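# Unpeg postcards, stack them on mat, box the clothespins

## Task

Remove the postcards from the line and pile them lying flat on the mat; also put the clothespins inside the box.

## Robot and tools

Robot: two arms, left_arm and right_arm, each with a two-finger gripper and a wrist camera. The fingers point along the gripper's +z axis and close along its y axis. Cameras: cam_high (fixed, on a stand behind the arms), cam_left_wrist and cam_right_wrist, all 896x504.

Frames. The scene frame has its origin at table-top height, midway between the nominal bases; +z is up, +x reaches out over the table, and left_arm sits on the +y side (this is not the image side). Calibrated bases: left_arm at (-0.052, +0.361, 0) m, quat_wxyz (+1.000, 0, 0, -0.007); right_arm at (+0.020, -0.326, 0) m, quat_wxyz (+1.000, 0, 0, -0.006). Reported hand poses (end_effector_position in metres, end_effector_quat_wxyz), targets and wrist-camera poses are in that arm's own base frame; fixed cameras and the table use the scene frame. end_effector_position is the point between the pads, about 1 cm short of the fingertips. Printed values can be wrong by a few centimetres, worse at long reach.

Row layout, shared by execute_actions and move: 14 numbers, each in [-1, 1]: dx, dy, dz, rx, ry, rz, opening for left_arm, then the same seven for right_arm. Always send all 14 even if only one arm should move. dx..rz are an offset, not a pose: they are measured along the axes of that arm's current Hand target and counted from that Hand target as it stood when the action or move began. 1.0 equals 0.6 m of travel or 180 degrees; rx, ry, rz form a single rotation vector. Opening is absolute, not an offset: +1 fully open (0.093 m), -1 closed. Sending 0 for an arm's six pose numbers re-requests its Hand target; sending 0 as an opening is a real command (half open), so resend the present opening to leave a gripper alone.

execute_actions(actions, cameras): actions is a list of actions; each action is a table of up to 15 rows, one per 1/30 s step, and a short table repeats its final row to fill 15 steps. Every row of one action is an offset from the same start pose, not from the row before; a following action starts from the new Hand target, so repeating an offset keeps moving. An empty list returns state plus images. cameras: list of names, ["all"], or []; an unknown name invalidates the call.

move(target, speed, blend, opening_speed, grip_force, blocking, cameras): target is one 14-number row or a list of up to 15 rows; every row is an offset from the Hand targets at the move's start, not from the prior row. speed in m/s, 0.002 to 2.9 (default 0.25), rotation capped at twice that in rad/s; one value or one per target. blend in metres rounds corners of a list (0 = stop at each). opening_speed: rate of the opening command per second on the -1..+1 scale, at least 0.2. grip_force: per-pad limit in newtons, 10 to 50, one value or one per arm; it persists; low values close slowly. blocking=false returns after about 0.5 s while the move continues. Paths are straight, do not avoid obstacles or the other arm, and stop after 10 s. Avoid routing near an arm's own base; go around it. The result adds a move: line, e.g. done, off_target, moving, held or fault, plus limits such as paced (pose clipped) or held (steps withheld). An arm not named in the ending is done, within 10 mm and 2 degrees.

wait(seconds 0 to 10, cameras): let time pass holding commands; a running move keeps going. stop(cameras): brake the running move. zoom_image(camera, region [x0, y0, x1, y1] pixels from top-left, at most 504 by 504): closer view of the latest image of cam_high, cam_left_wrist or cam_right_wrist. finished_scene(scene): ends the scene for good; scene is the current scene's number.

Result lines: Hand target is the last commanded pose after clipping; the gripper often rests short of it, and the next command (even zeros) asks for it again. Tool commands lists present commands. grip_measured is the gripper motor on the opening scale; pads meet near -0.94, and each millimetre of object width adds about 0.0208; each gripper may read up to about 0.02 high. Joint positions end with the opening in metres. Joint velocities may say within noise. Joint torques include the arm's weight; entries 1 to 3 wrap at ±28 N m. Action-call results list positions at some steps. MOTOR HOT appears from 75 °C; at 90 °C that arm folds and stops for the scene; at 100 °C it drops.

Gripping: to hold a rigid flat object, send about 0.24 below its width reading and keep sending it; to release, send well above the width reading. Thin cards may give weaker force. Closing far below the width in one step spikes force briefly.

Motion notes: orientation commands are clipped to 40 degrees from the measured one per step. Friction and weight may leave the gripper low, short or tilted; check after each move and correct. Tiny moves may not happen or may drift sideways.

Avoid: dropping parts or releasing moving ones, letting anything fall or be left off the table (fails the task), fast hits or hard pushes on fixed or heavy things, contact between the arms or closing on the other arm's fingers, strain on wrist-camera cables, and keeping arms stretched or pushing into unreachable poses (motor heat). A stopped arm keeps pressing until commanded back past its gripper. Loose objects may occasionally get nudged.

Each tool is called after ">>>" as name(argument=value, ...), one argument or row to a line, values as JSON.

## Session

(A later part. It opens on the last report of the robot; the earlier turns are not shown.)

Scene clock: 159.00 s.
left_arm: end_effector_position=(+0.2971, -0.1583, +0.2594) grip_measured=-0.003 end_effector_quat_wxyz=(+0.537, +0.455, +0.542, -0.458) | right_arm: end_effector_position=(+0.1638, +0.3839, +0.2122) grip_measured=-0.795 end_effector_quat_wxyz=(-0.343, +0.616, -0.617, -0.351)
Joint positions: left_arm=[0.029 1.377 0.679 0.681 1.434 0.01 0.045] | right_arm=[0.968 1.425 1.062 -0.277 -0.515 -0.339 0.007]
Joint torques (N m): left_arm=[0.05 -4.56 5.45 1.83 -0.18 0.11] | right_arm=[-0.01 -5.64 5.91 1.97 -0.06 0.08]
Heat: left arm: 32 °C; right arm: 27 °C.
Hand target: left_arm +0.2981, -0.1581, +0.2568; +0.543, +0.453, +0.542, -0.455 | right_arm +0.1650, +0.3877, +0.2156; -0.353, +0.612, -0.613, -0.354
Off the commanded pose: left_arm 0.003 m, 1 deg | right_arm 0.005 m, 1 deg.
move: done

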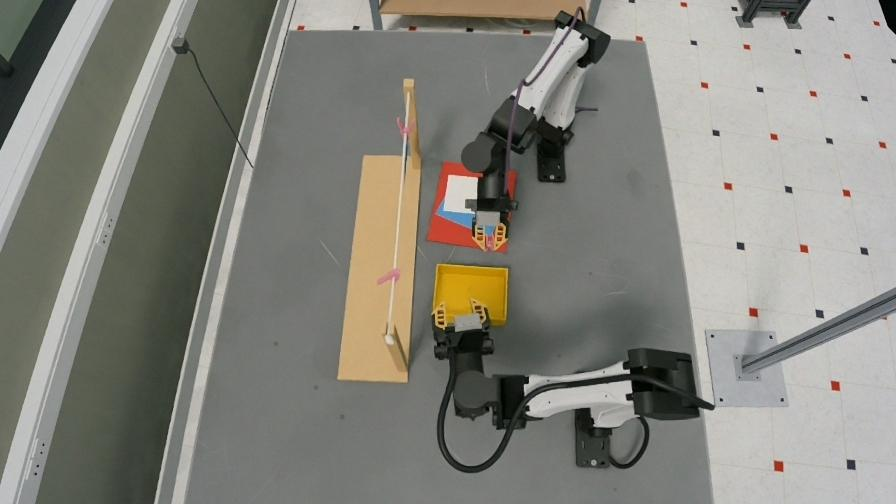

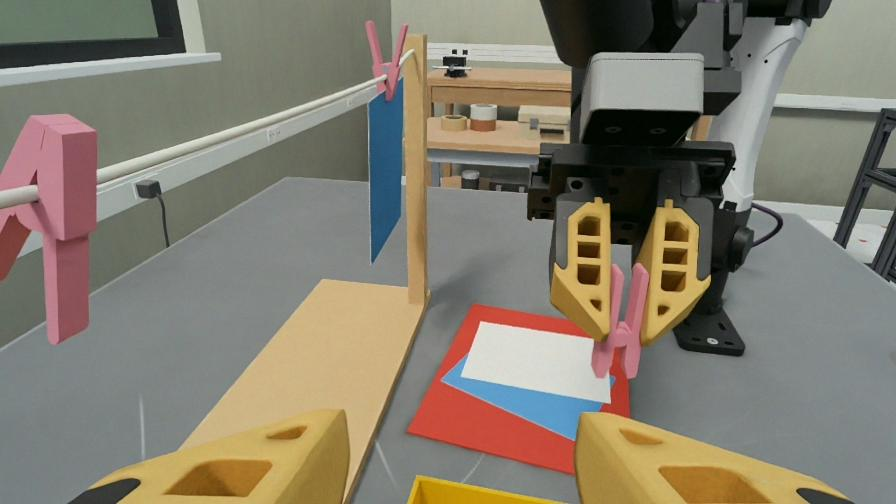

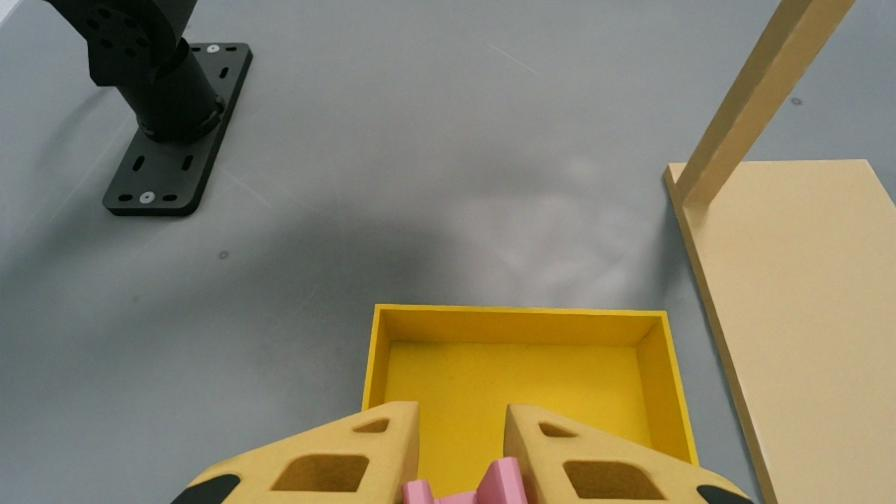

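>>> move(
  target=[
    [0.12,0.098,0.4637,-0.028,0,0,1,0.142,-0.067,0.1877,0,0,0,-1],
    [0.12,0.098,0.4637,-0.028,0,0,1,0.142,-0.067,0.1877,0,0,0,-0.1],
  ],
  speed=[0.25,0.1],
  opening_speed=1.5,
  cameras=["all"],
)

Scene clock: 162.53 s.
left_arm: end_effector_position=(+0.3593, -0.3095, +0.1696) grip_measured=+1.000 end_effector_quat_wxyz=(+0.502, +0.443, +0.585, -0.458) | right_arm: end_effector_position=(+0.2090, +0.3988, +0.1193) grip_measured=-0.794 end_effector_quat_wxyz=(+0.329, -0.593, +0.654, +0.335)
Joint positions: left_arm=[-0.414 1.883 0.893 0.854 0.97 0.021 0.093] | right_arm=[0.905 1.678 0.964 0.021 -0.508 -0.325 0.007]
Joint torques (N m): left_arm=[-0.03 -9.58 5.72 2.01 -0.08 0.11] | right_arm=[0.79 -7.92 5.9 1.73 -0.2 -0.02]
Heat: left arm: 32 °C; right arm: 28 °C.
Hand target: left_arm +0.3590, -0.3093, +0.1748; +0.507, +0.443, +0.582, -0.456 (not the last commanded pose) | right_arm +0.2034, +0.4057, +0.1265; +0.338, -0.599, +0.640, +0.342 (not the last commanded pose)
Tool commands: left_gripper/opening=+1.0 right_gripper/opening=-1.0
Off the commanded pose: left_arm 0.122 m, 8 deg | right_arm 0.056 m, 6 deg.
move: held (left_arm, right_arm; a check stopped the path); path passed 0 of 2 targets; target 2's new opening was not sent; limits=held
pose unreachable (left arm): on one or more control steps of this call, first in action 0 (counted from 0), this arm could not follow its commanded pose, so it was not sent that pose on those steps. It may still have moved: this result reports where it is.
cause: moving toward the commanded pose would bring a part of the arm too close to another arm (this arm's fingers and the right arm's wrist (the part past joint 4), along the way the arms are being sent, or toward where that arm still pushes).
pose unreachable (right arm): on one or more control steps of this call, first in action 0 (counted from 0), this arm could not follow its commanded pose, so it was not sent that pose on those steps. It may still have moved: this result reports where it is.
cause: moving toward the commanded pose would bring a part of the arm too close to another arm (this arm's wrist (the part past joint 4) and the left arm's fingers, along the way the arms are being sent, or toward where that arm still pushes).

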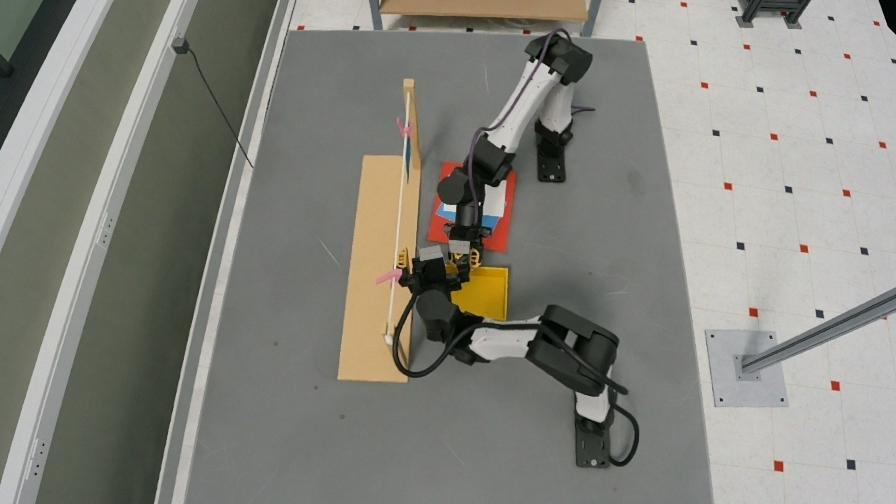

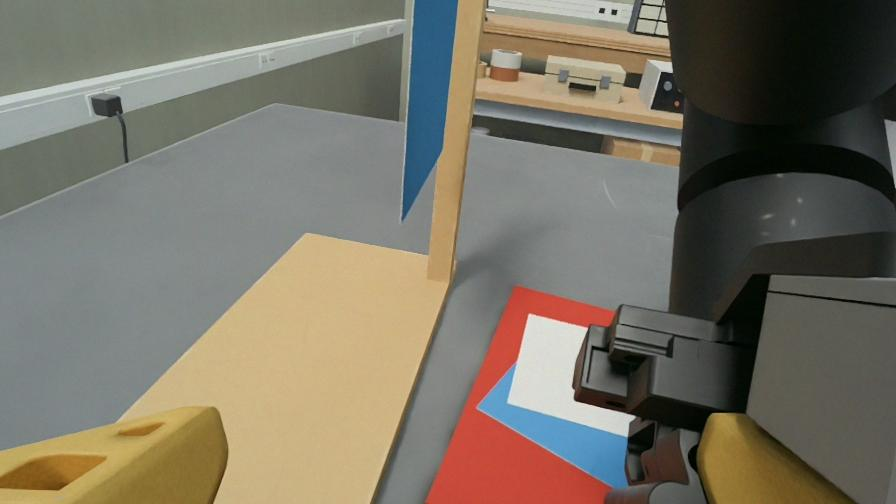

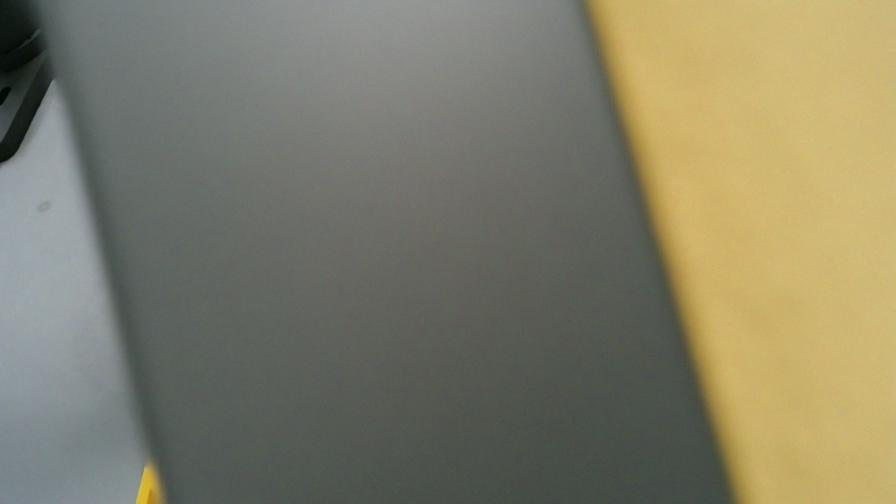

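>>> move(
  target=[
    [0,0,-0.2,0,0,0,1,0,0,0,0,0,0,-1],
    [0,0,-0.2,0,0,0,1,0.0207,0,0.079,0,0,0,-1],
  ],
  speed=[0.25,0.12],
  cameras=["all"],
)

Scene clock: 165.30 s.
left_arm: end_effector_position=(+0.3413, -0.1918, +0.1753) grip_measured=+1.000 end_effector_quat_wxyz=(+0.501, +0.433, +0.592, -0.460) | right_arm: end_effector_position=(+0.1953, +0.4244, +0.0714) grip_measured=-0.794 end_effector_quat_wxyz=(-0.308, +0.605, -0.654, -0.334)
Joint positions: left_arm=[-0.088 1.687 0.715 0.71 1.278 0.141 0.093] | right_arm=[0.975 1.836 0.964 0.151 -0.473 -0.302 0.007]
Joint torques (N m): left_arm=[0.09 -9.42 5.35 1.61 0.13 0.27] | right_arm=[0.02 -8.42 8.38 1.88 -0.1 0.05]
Heat: left arm: 32 °C; right arm: 28 °C.
Hand target: left_arm +0.3366, -0.1918, +0.1833; +0.508, +0.443, +0.582, -0.456 | right_arm +0.2039, +0.4390, +0.0905; -0.338, +0.599, -0.640, -0.342
Off the commanded pose: left_arm 0.009 m, 2 deg | right_arm 0.026 m, 4 deg.
move: off_target (right_arm)

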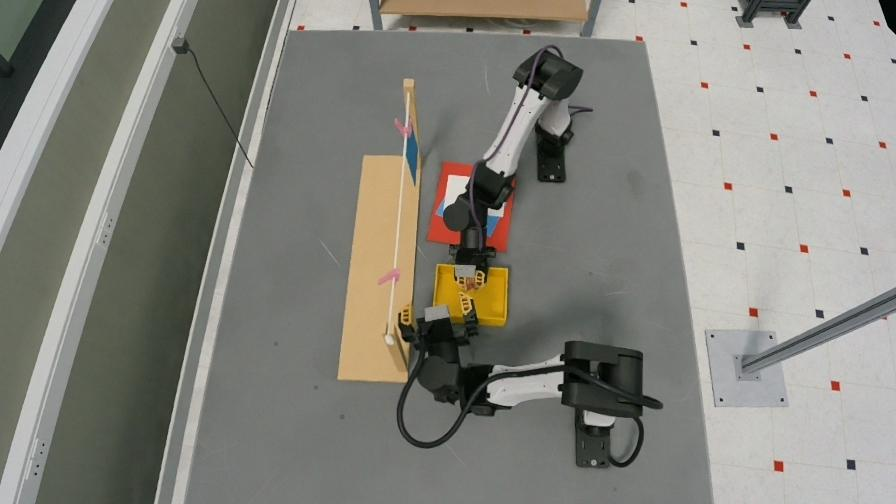

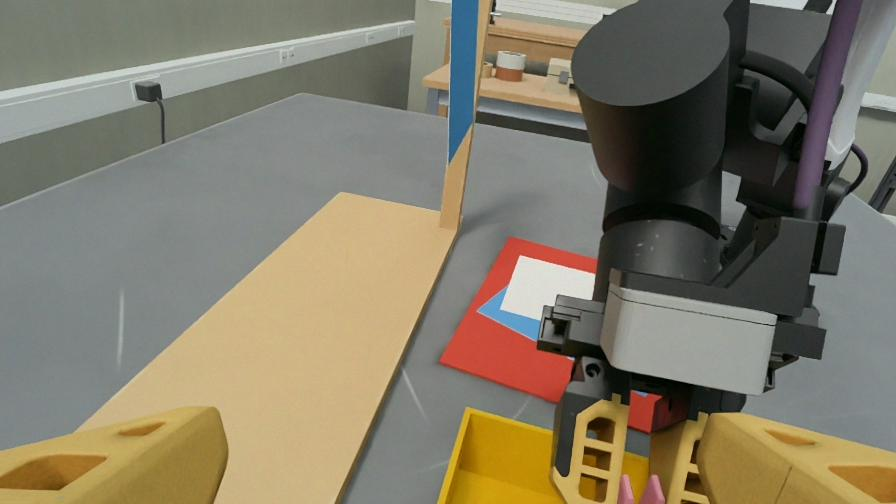

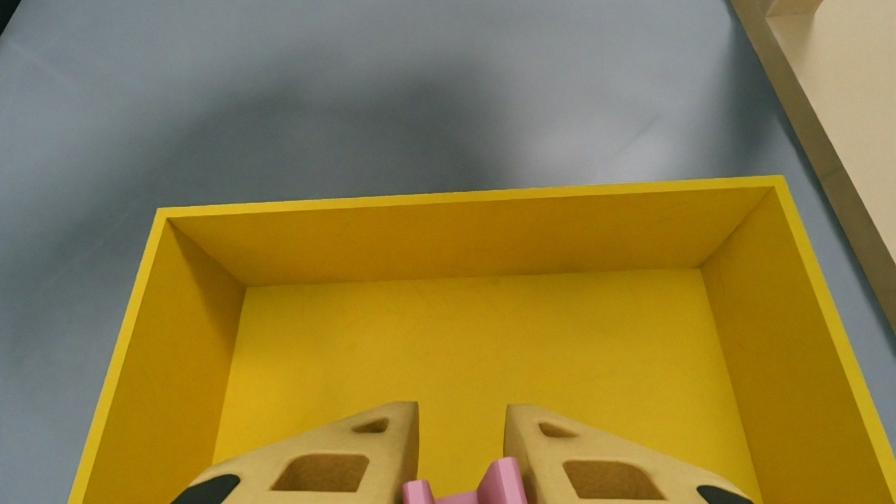

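>>> move(
  target=[
    [0,0,0,0,0,0,1,0,0,0,0,0,0,0],
    [0,0,0,0,0,0,1,-0.1825,0.007,-0.116,0,0,0,0],
    [0,0,0,0,0,0,1,-0.2187,-0.113,-0.625,-0.0062,0.0419,-0.0175,1],
    [-0.037,0.0315,0.397,-0.0226,-0.0231,0.0252,1,-0.112,-0.223,-0.673,-0.0062,0.0419,-0.0175,1],
  ],
  speed=[0.1,0.2,0.35,0.25],
  opening_speed=2,
  blend=[0,0.03,0.03,0],
  cameras=["all"],
)

Scene clock: 172.53 s.
left_arm: end_effector_position=(+0.3925, -0.4211, +0.1876) grip_measured=+1.000 end_effector_quat_wxyz=(+0.557, +0.436, +0.557, -0.436) | right_arm: end_effector_position=(+0.3327, +0.1272, +0.3568) grip_measured=+1.000 end_effector_quat_wxyz=(+0.392, -0.585, +0.668, +0.242)
Joint positions: left_arm=[-0.632 2.128 1.25 0.879 0.696 0.001 0.093] | right_arm=[-0.015 1.727 2.115 -1.582 -0.903 -1.268 0.093]
Joint torques (N m): left_arm=[0.5 -9.36 8.92 1.96 -0.24 0.12] | right_arm=[-0.24 -6.99 4.18 0.85 -0.64 -0.2]
Heat: left arm: 32 °C; right arm: 28 °C.
Hand target: left_arm +0.4018, -0.4226, +0.1872; +0.561, +0.430, +0.561, -0.430 | right_arm +0.3321, +0.1284, +0.3600; +0.298, -0.641, +0.641, +0.299
Off the commanded pose: left_arm 0.009 m, 1 deg | right_arm 0.003 m, 14 deg.
joint read past its limit (right arm) — joint 4 (wrist pitch), lower limit.
joint sent to its limit (right arm) — joint 4 (wrist pitch), lower limit. The joint targets are off in orientation, not in position.
move: off_target (right_arm); blend cut to 0 m at target 3; target 3's new opening was sent with right_arm's hand 0.008 m and 11 deg from that target

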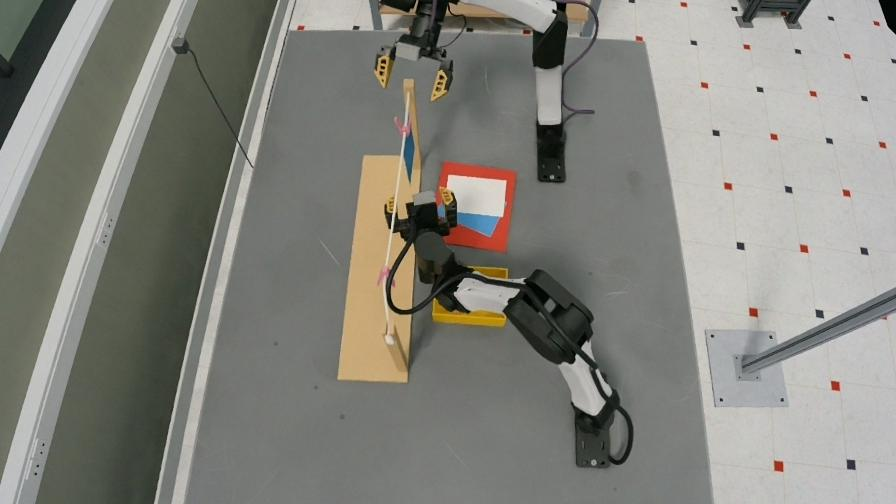

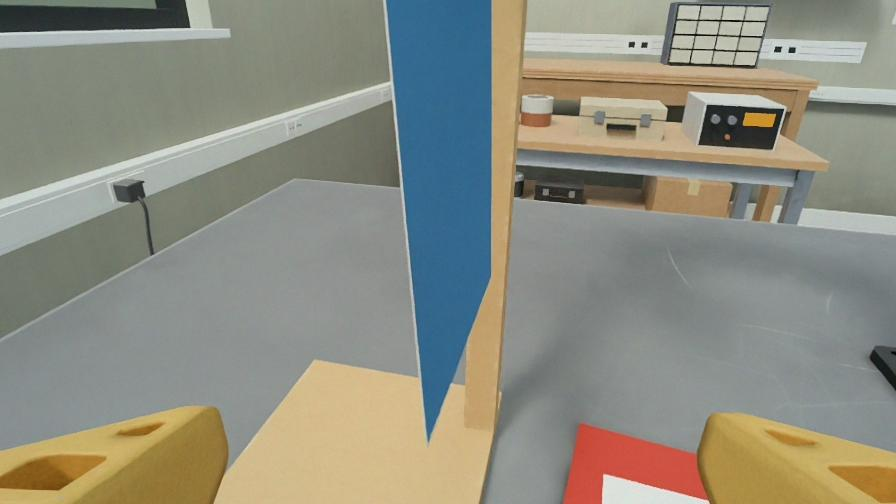

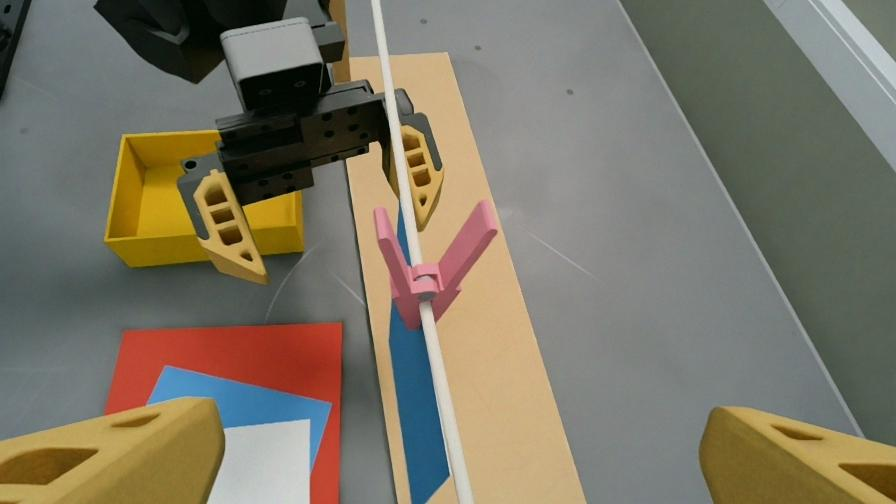

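>>> move(
  target=[
    [0,0.005,0.0917,0.028,0,0,1,-0.0333,-0.02,0.12,0.017,-0.039,0.0143,1],
    [0,0.005,0.0917,0.028,0,0,-1,-0.0333,-0.02,0.12,0.017,-0.039,0.0143,1],
  ],
  speed=[0.12,0.1],
  opening_speed=2,
  cameras=["all"],
)

Scene clock: 176.40 s.
left_arm: end_effector_position=(+0.4165, -0.4705, +0.1879) grip_measured=-0.970 end_effector_quat_wxyz=(+0.543, +0.452, +0.544, -0.452) | right_arm: end_effector_position=(+0.3427, +0.1924, +0.3187) grip_measured=+1.000 end_effector_quat_wxyz=(+0.330, -0.598, +0.655, +0.324)
Joint positions: left_arm=[-0.669 2.304 1.562 0.739 0.72 0.001 0] | right_arm=[0.161 1.862 2.115 -1.527 -0.928 -1.17 0.093]
Joint torques (N m): left_arm=[-0.09 -10.77 9.4 1.99 -0.04 0.12] | right_arm=[0.01 -8.5 6.17 0.85 -0.71 0.08]
Heat: left arm: 32 °C; right arm: 28 °C.
Hand target: left_arm +0.4190, -0.4750, +0.1872; +0.542, +0.455, +0.541, -0.454 | right_arm +0.3441, +0.1964, +0.3289; +0.347, -0.599, +0.643, +0.327
Off the commanded pose: left_arm 0.005 m, 0 deg | right_arm 0.011 m, 2 deg.
move: off_target (right_arm)

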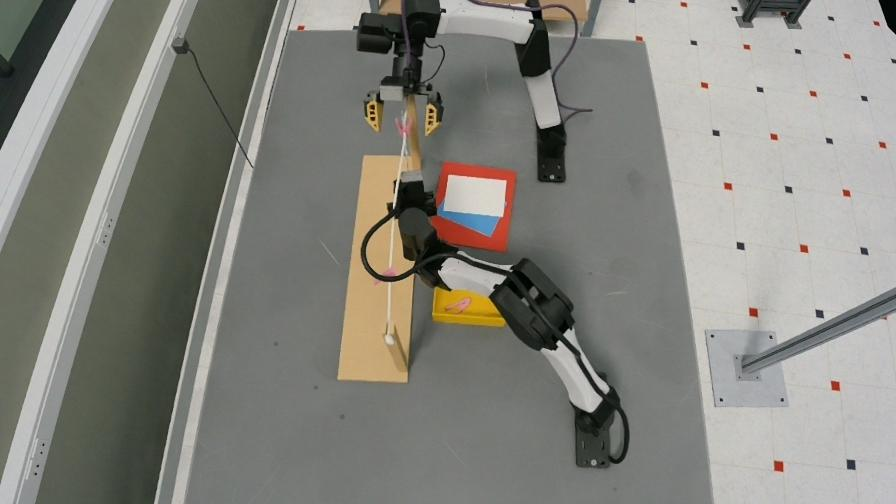

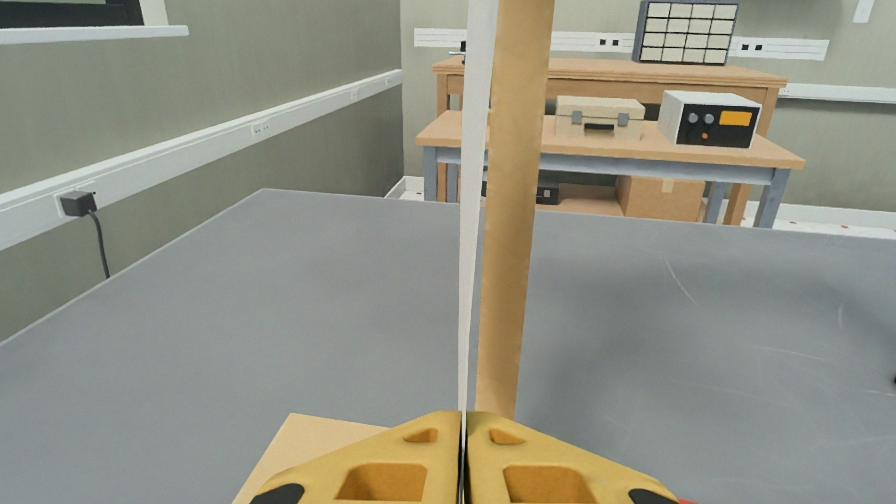

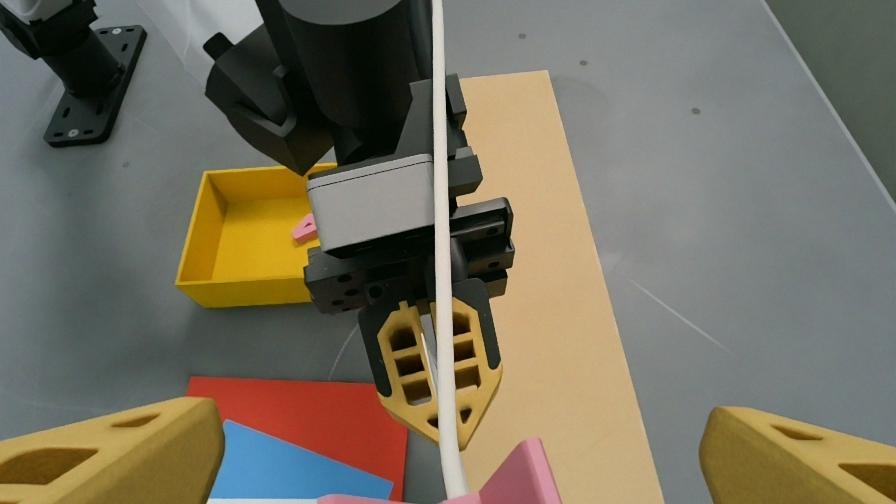

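>>> move(
  target=[
    [0,0,0,0,0,0,-1,0,0.008,0,0,0,0,1],
    [0,0,0,0,0,0,-1,0,0.008,0,0,0,0,-1],
  ],
  speed=0.1,
  opening_speed=1.5,
  cameras=["all"],
)

Scene clock: 179.37 s.
left_arm: end_effector_position=(+0.4164, -0.4706, +0.1875) grip_measured=-0.970 end_effector_quat_wxyz=(+0.542, +0.453, +0.545, -0.452) | right_arm: end_effector_position=(+0.3442, +0.1930, +0.3195) grip_measured=-0.728 end_effector_quat_wxyz=(+0.333, -0.598, +0.654, +0.323)
Joint positions: left_arm=[-0.669 2.304 1.562 0.737 0.72 0.001 0] | right_arm=[0.162 1.862 2.115 -1.516 -0.93 -1.164 0.01]
Joint velocities: left_arm=[within noise] | right_arm=[-0.007 -0.007 0.002 0.081 -0.066 0.037 -0.004]
Joint torques (N m): left_arm=[-0.09 -10.74 9.39 2.01 -0.05 0.12] | right_arm=[0.28 -10.37 3.85 0.91 -0.66 0.04]
Heat: left arm: 33 °C; right arm: 28 °C.
Hand target: left_arm +0.4190, -0.4750, +0.1873; +0.542, +0.455, +0.541, -0.454 | right_arm +0.3393, +0.1967, +0.3290; +0.347, -0.599, +0.643, +0.327
Off the commanded pose: left_arm 0.005 m, 0 deg | right_arm 0.011 m, 2 deg.
move: off_target (right_arm); target 2's new opening was sent with right_arm's hand 0.012 m and 2 deg from that target

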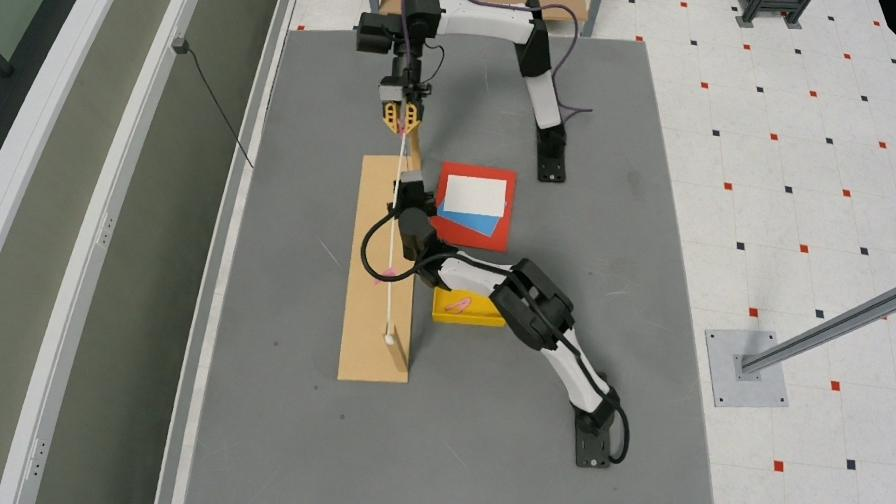

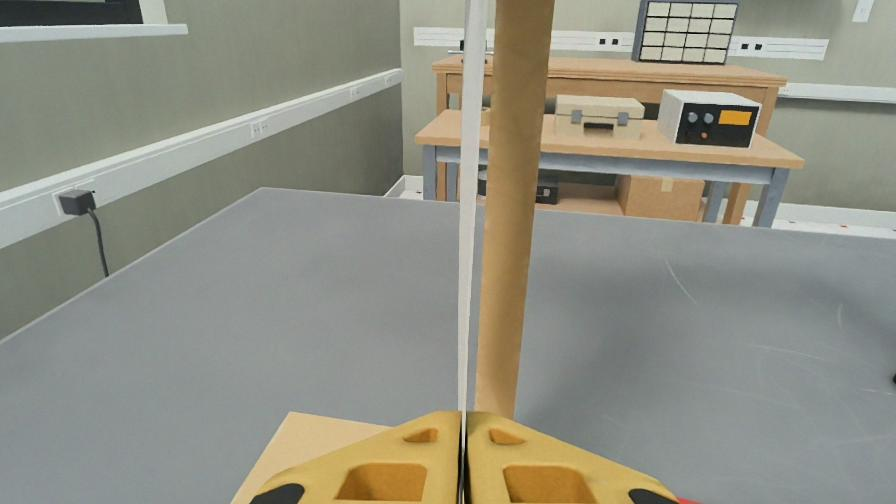

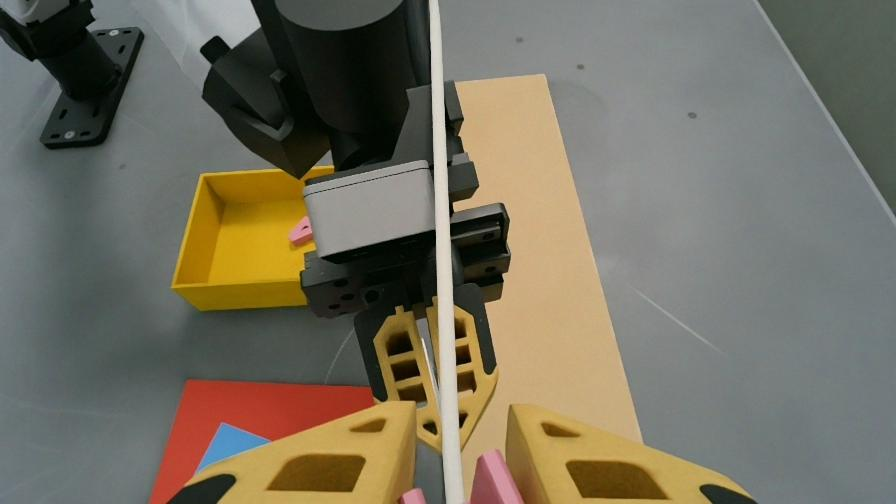

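>>> move(
  target=[
    [0,0,0,0,0,0,-1,0,0,0,0,0,0,-0.3],
    [0,0,0,0,0,0,-1,-0.0088,0,-0.0075,0,0,0,-0.3],
    [0,0,0,0,0,0,-1,-0.0088,0,-0.0075,0,0,0,-1],
    [0,0,0,0,0,0,-1,-0.0665,0,-0.0525,0,0,0,-1],
  ],
  speed=0.1,
  opening_speed=2,
  cameras=["all"],
)

>>> zoom_image(
  camera="cam_right_wrist",
  region=[340, 300, 600, 504],
)

Scene clock: 183.70 s.
left_arm: end_effector_position=(+0.4161, -0.4706, +0.1875) grip_measured=-0.970 end_effector_quat_wxyz=(+0.541, +0.453, +0.545, -0.453) | right_arm: end_effector_position=(+0.3399, +0.1924, +0.3677) grip_measured=-0.784 end_effector_quat_wxyz=(+0.367, -0.583, +0.654, +0.313)
Joint positions: left_arm=[-0.669 2.304 1.562 0.736 0.722 0.001 0] | right_arm=[0.159 1.87 2.312 -1.58 -0.941 -1.073 0.008]
Joint torques (N m): left_arm=[-0.1 -10.76 9.37 2.02 -0.06 0.12] | right_arm=[-0.68 -7.99 6.65 0.92 -0.65 0.1]
Heat: left arm: 33 °C; right arm: 28 °C.
Hand target: left_arm +0.4190, -0.4750, +0.1873; +0.542, +0.455, +0.541, -0.454 | right_arm +0.3391, +0.1921, +0.3795; +0.347, -0.599, +0.643, +0.327
Off the commanded pose: left_arm 0.005 m, 0 deg | right_arm 0.012 m, 4 deg.
joint sent to its limit (right arm) — joint 4 (wrist pitch), lower limit. The joint targets are off in orientation, not in position.
move: off_target (right_arm); target 3's new opening was sent with right_arm's hand 0.016 m and 2 deg from that target

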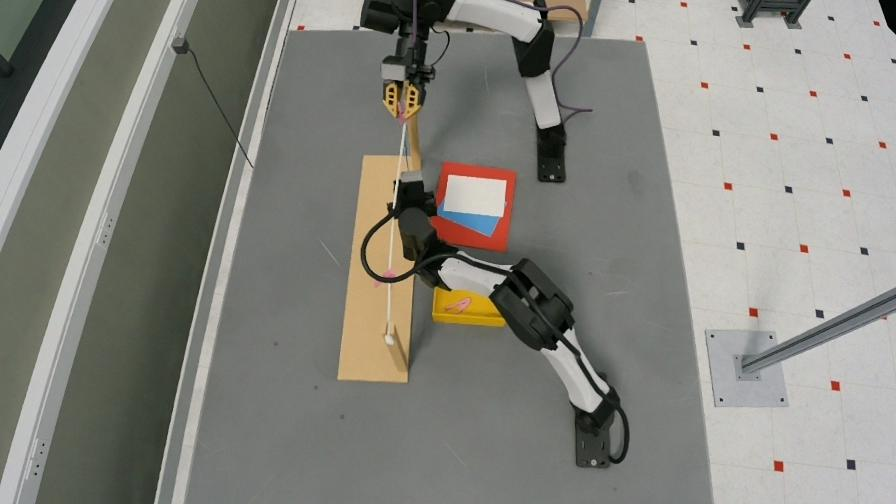

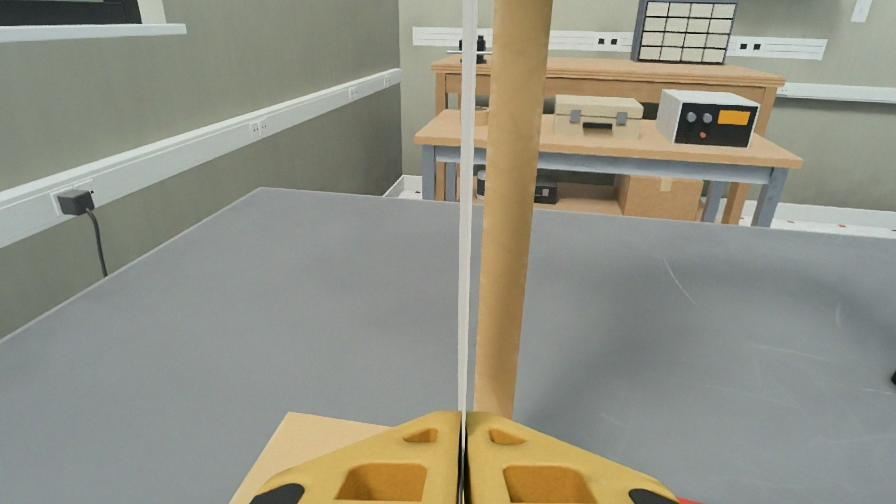

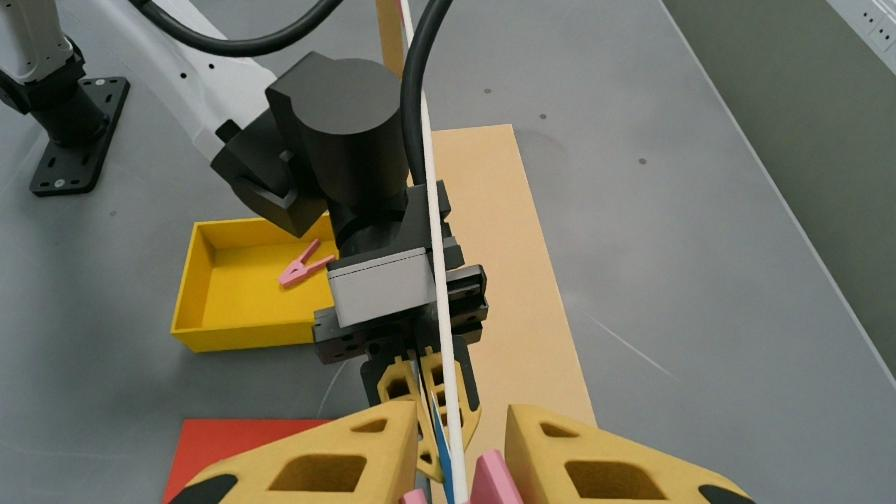

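Scaled by 1.938 from the camera's 896x504 image, which has a finer 1280x720 frame.

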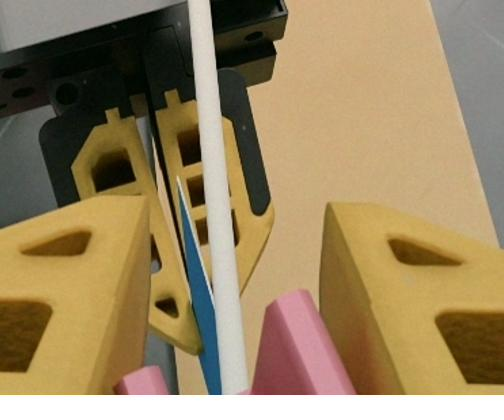

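>>> zoom_image(
  camera="cam_high",
  region=[360, 70, 450, 200],
)

Scaled by 3.877 from the camera's 896x504 image, which has a finer 1280x720 frame.

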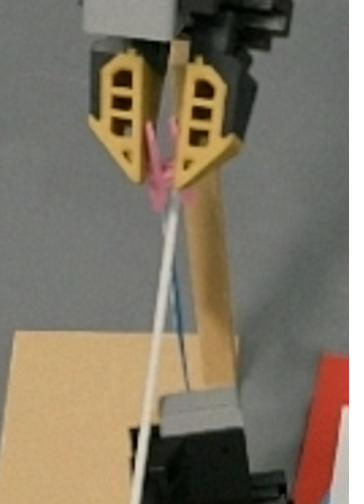

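>>> move(
  target=[0,-0.197,-0.035,0,0,0,-1,-0.042,0,-0.027,0,0,0,-1],
  speed=0.12,
  cameras=["all"],
)

>>> zoom_image(
  camera="cam_high",
  region=[360, 70, 450, 200],
)

Scene clock: 185.90 s.
left_arm: end_effector_position=(+0.2982, -0.4790, +0.1644) grip_measured=-0.970 end_effector_quat_wxyz=(+0.518, +0.462, +0.556, -0.456) | right_arm: end_effector_position=(+0.3392, +0.1921, +0.4003) grip_measured=-0.783 end_effector_quat_wxyz=(+0.399, -0.566, +0.653, +0.309)
Joint positions: left_arm=[-0.855 2.091 1.13 0.907 0.56 0.001 0] | right_arm=[0.154 1.878 2.439 -1.583 -0.957 -0.984 0.008]
Joint torques (N m): left_arm=[0.18 -13.91 5.22 2.45 -0.24 0.12] | right_arm=[-0.79 -6.98 6.35 1.08 -0.65 0.07]
Heat: left arm: 33 °C; right arm: 28 °C.
Hand target: left_arm +0.2988, -0.4749, +0.1872; +0.542, +0.455, +0.541, -0.454 | right_arm +0.3393, +0.1922, +0.4096; +0.347, -0.599, +0.643, +0.327
Off the commanded pose: left_arm 0.023 m, 3 deg | right_arm 0.009 m, 7 deg.
joint read past its limit (right arm) — joint 4 (wrist pitch), lower limit.
joint sent to its limit (right arm) — joint 4 (wrist pitch), lower limit. The joint targets are off in orientation, not in position.
move: off_target (left_arm, right_arm)

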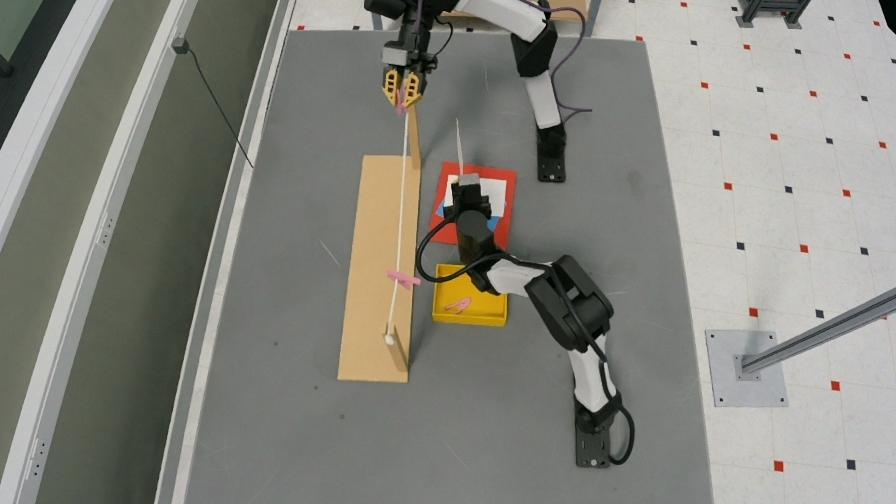

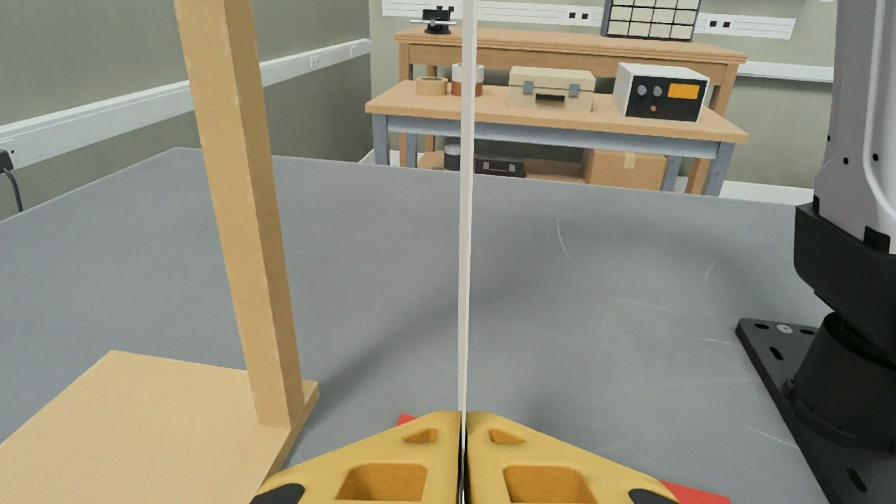

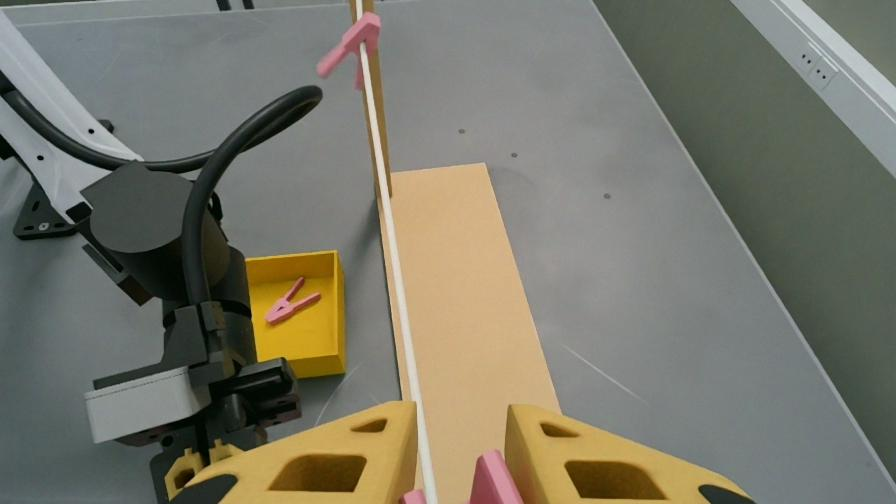

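Scaled by 3.877 from the camera's 896x504 image, which has a finer 1280x720 frame.

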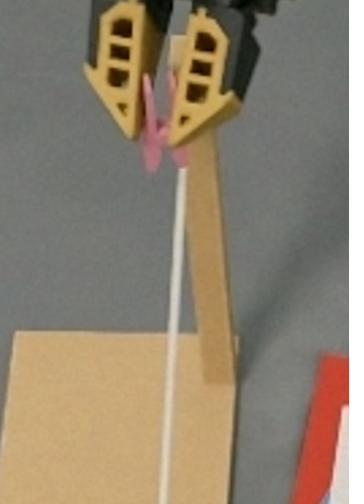

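>>> move(
  target=[
    [0.0035,-0.013,0.006,0.2171,0.0891,0.5049,-1,0.14,0.158,-0.061,0,0,0,-1],
    [0.2487,-0.013,0.006,0.2171,0.0891,0.5049,-1,0.14,0.158,-0.061,0,0,0,-1],
    [0.2487,-0.013,0.006,0.2171,0.0891,0.5049,-0.5,0.14,0.158,-0.061,0,0,0,-1],
    [0.279,-0.013,0.006,0.2809,0.157,0.4979,-0.5,0.14,0.158,-0.061,0,0,0,-1],
  ],
  speed=[0.4,0.15,0.1,0.12],
  opening_speed=0.8,
  blend=[0.02,0,0,0],
  cameras=["all"],
)

Scene clock: 194.10 s.
left_arm: end_effector_position=(+0.2908, -0.4758, +0.0221) grip_measured=-0.502 end_effector_quat_wxyz=(+0.356, +0.935, +0.007, -0.009) | right_arm: end_effector_position=(+0.2424, +0.1221, +0.3537) grip_measured=-0.783 end_effector_quat_wxyz=(+0.404, -0.549, +0.676, +0.279)
Joint positions: left_arm=[-0.893 2.294 1.636 -0.314 0.441 2.096 0.021] | right_arm=[-0.08 1.374 1.716 -1.589 -0.993 -1.268 0.008]
Joint torques (N m): left_arm=[-0.32 -10.47 8.99 1.29 0.14 0.13] | right_arm=[-0.73 -5.23 3.88 0.83 -0.67 -0.2]
Heat: left arm: 33 °C; right arm: 28 °C.
Hand target: left_arm +0.2919, -0.4798, +0.0198; +0.342, +0.939, -0.041, -0.015 | right_arm +0.2392, +0.1224, +0.3595; +0.347, -0.599, +0.643, +0.327
Off the commanded pose: left_arm 0.005 m, 6 deg | right_arm 0.007 m, 11 deg.
joint read past its limit (right arm) — joint 4 (wrist pitch), lower limit.
joint sent to its limit (left arm) — joint 6 (wrist roll), upper limit. The joint targets are off in orientation, not in position.
joint sent to its limit (right arm) — joint 4 (wrist pitch), lower limit. The joint targets are off in orientation, not in position.
move: off_target (left_arm, right_arm); target 3's new opening was sent with left_arm's hand 0.021 m and 3 deg from that target

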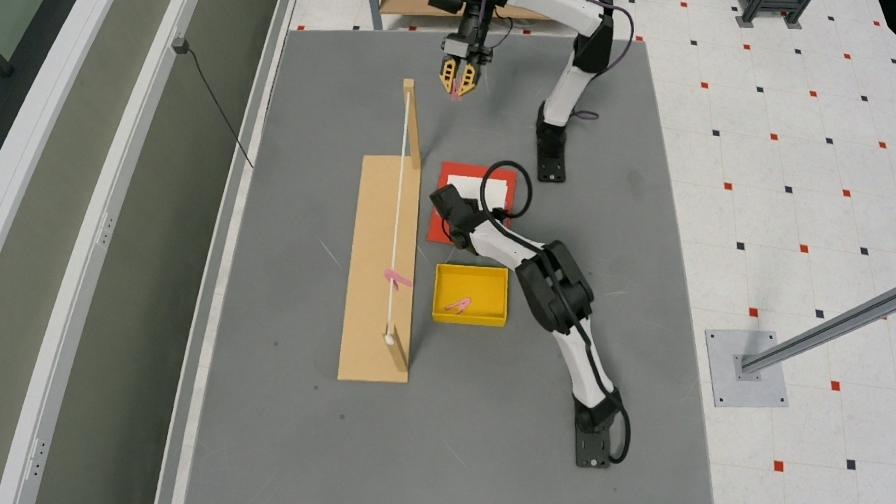

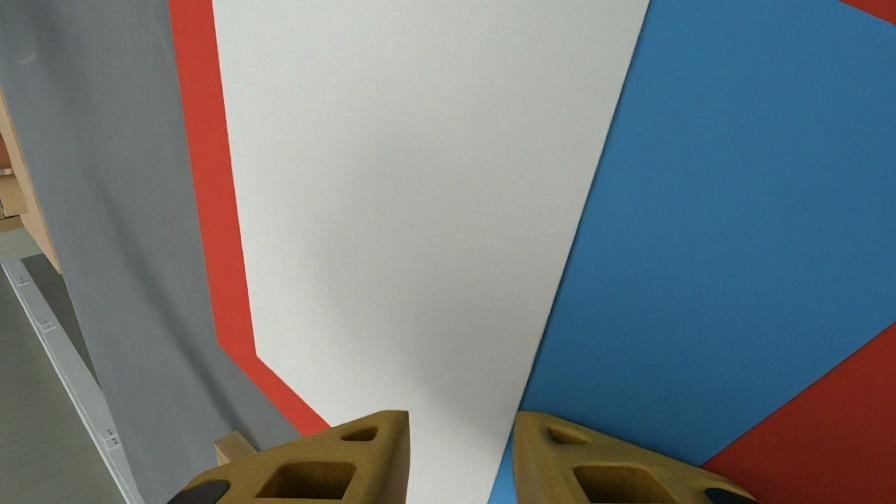

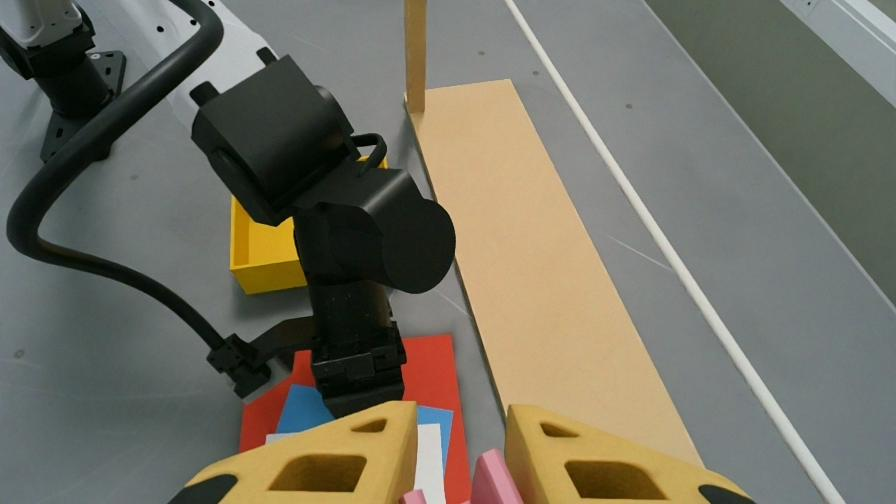

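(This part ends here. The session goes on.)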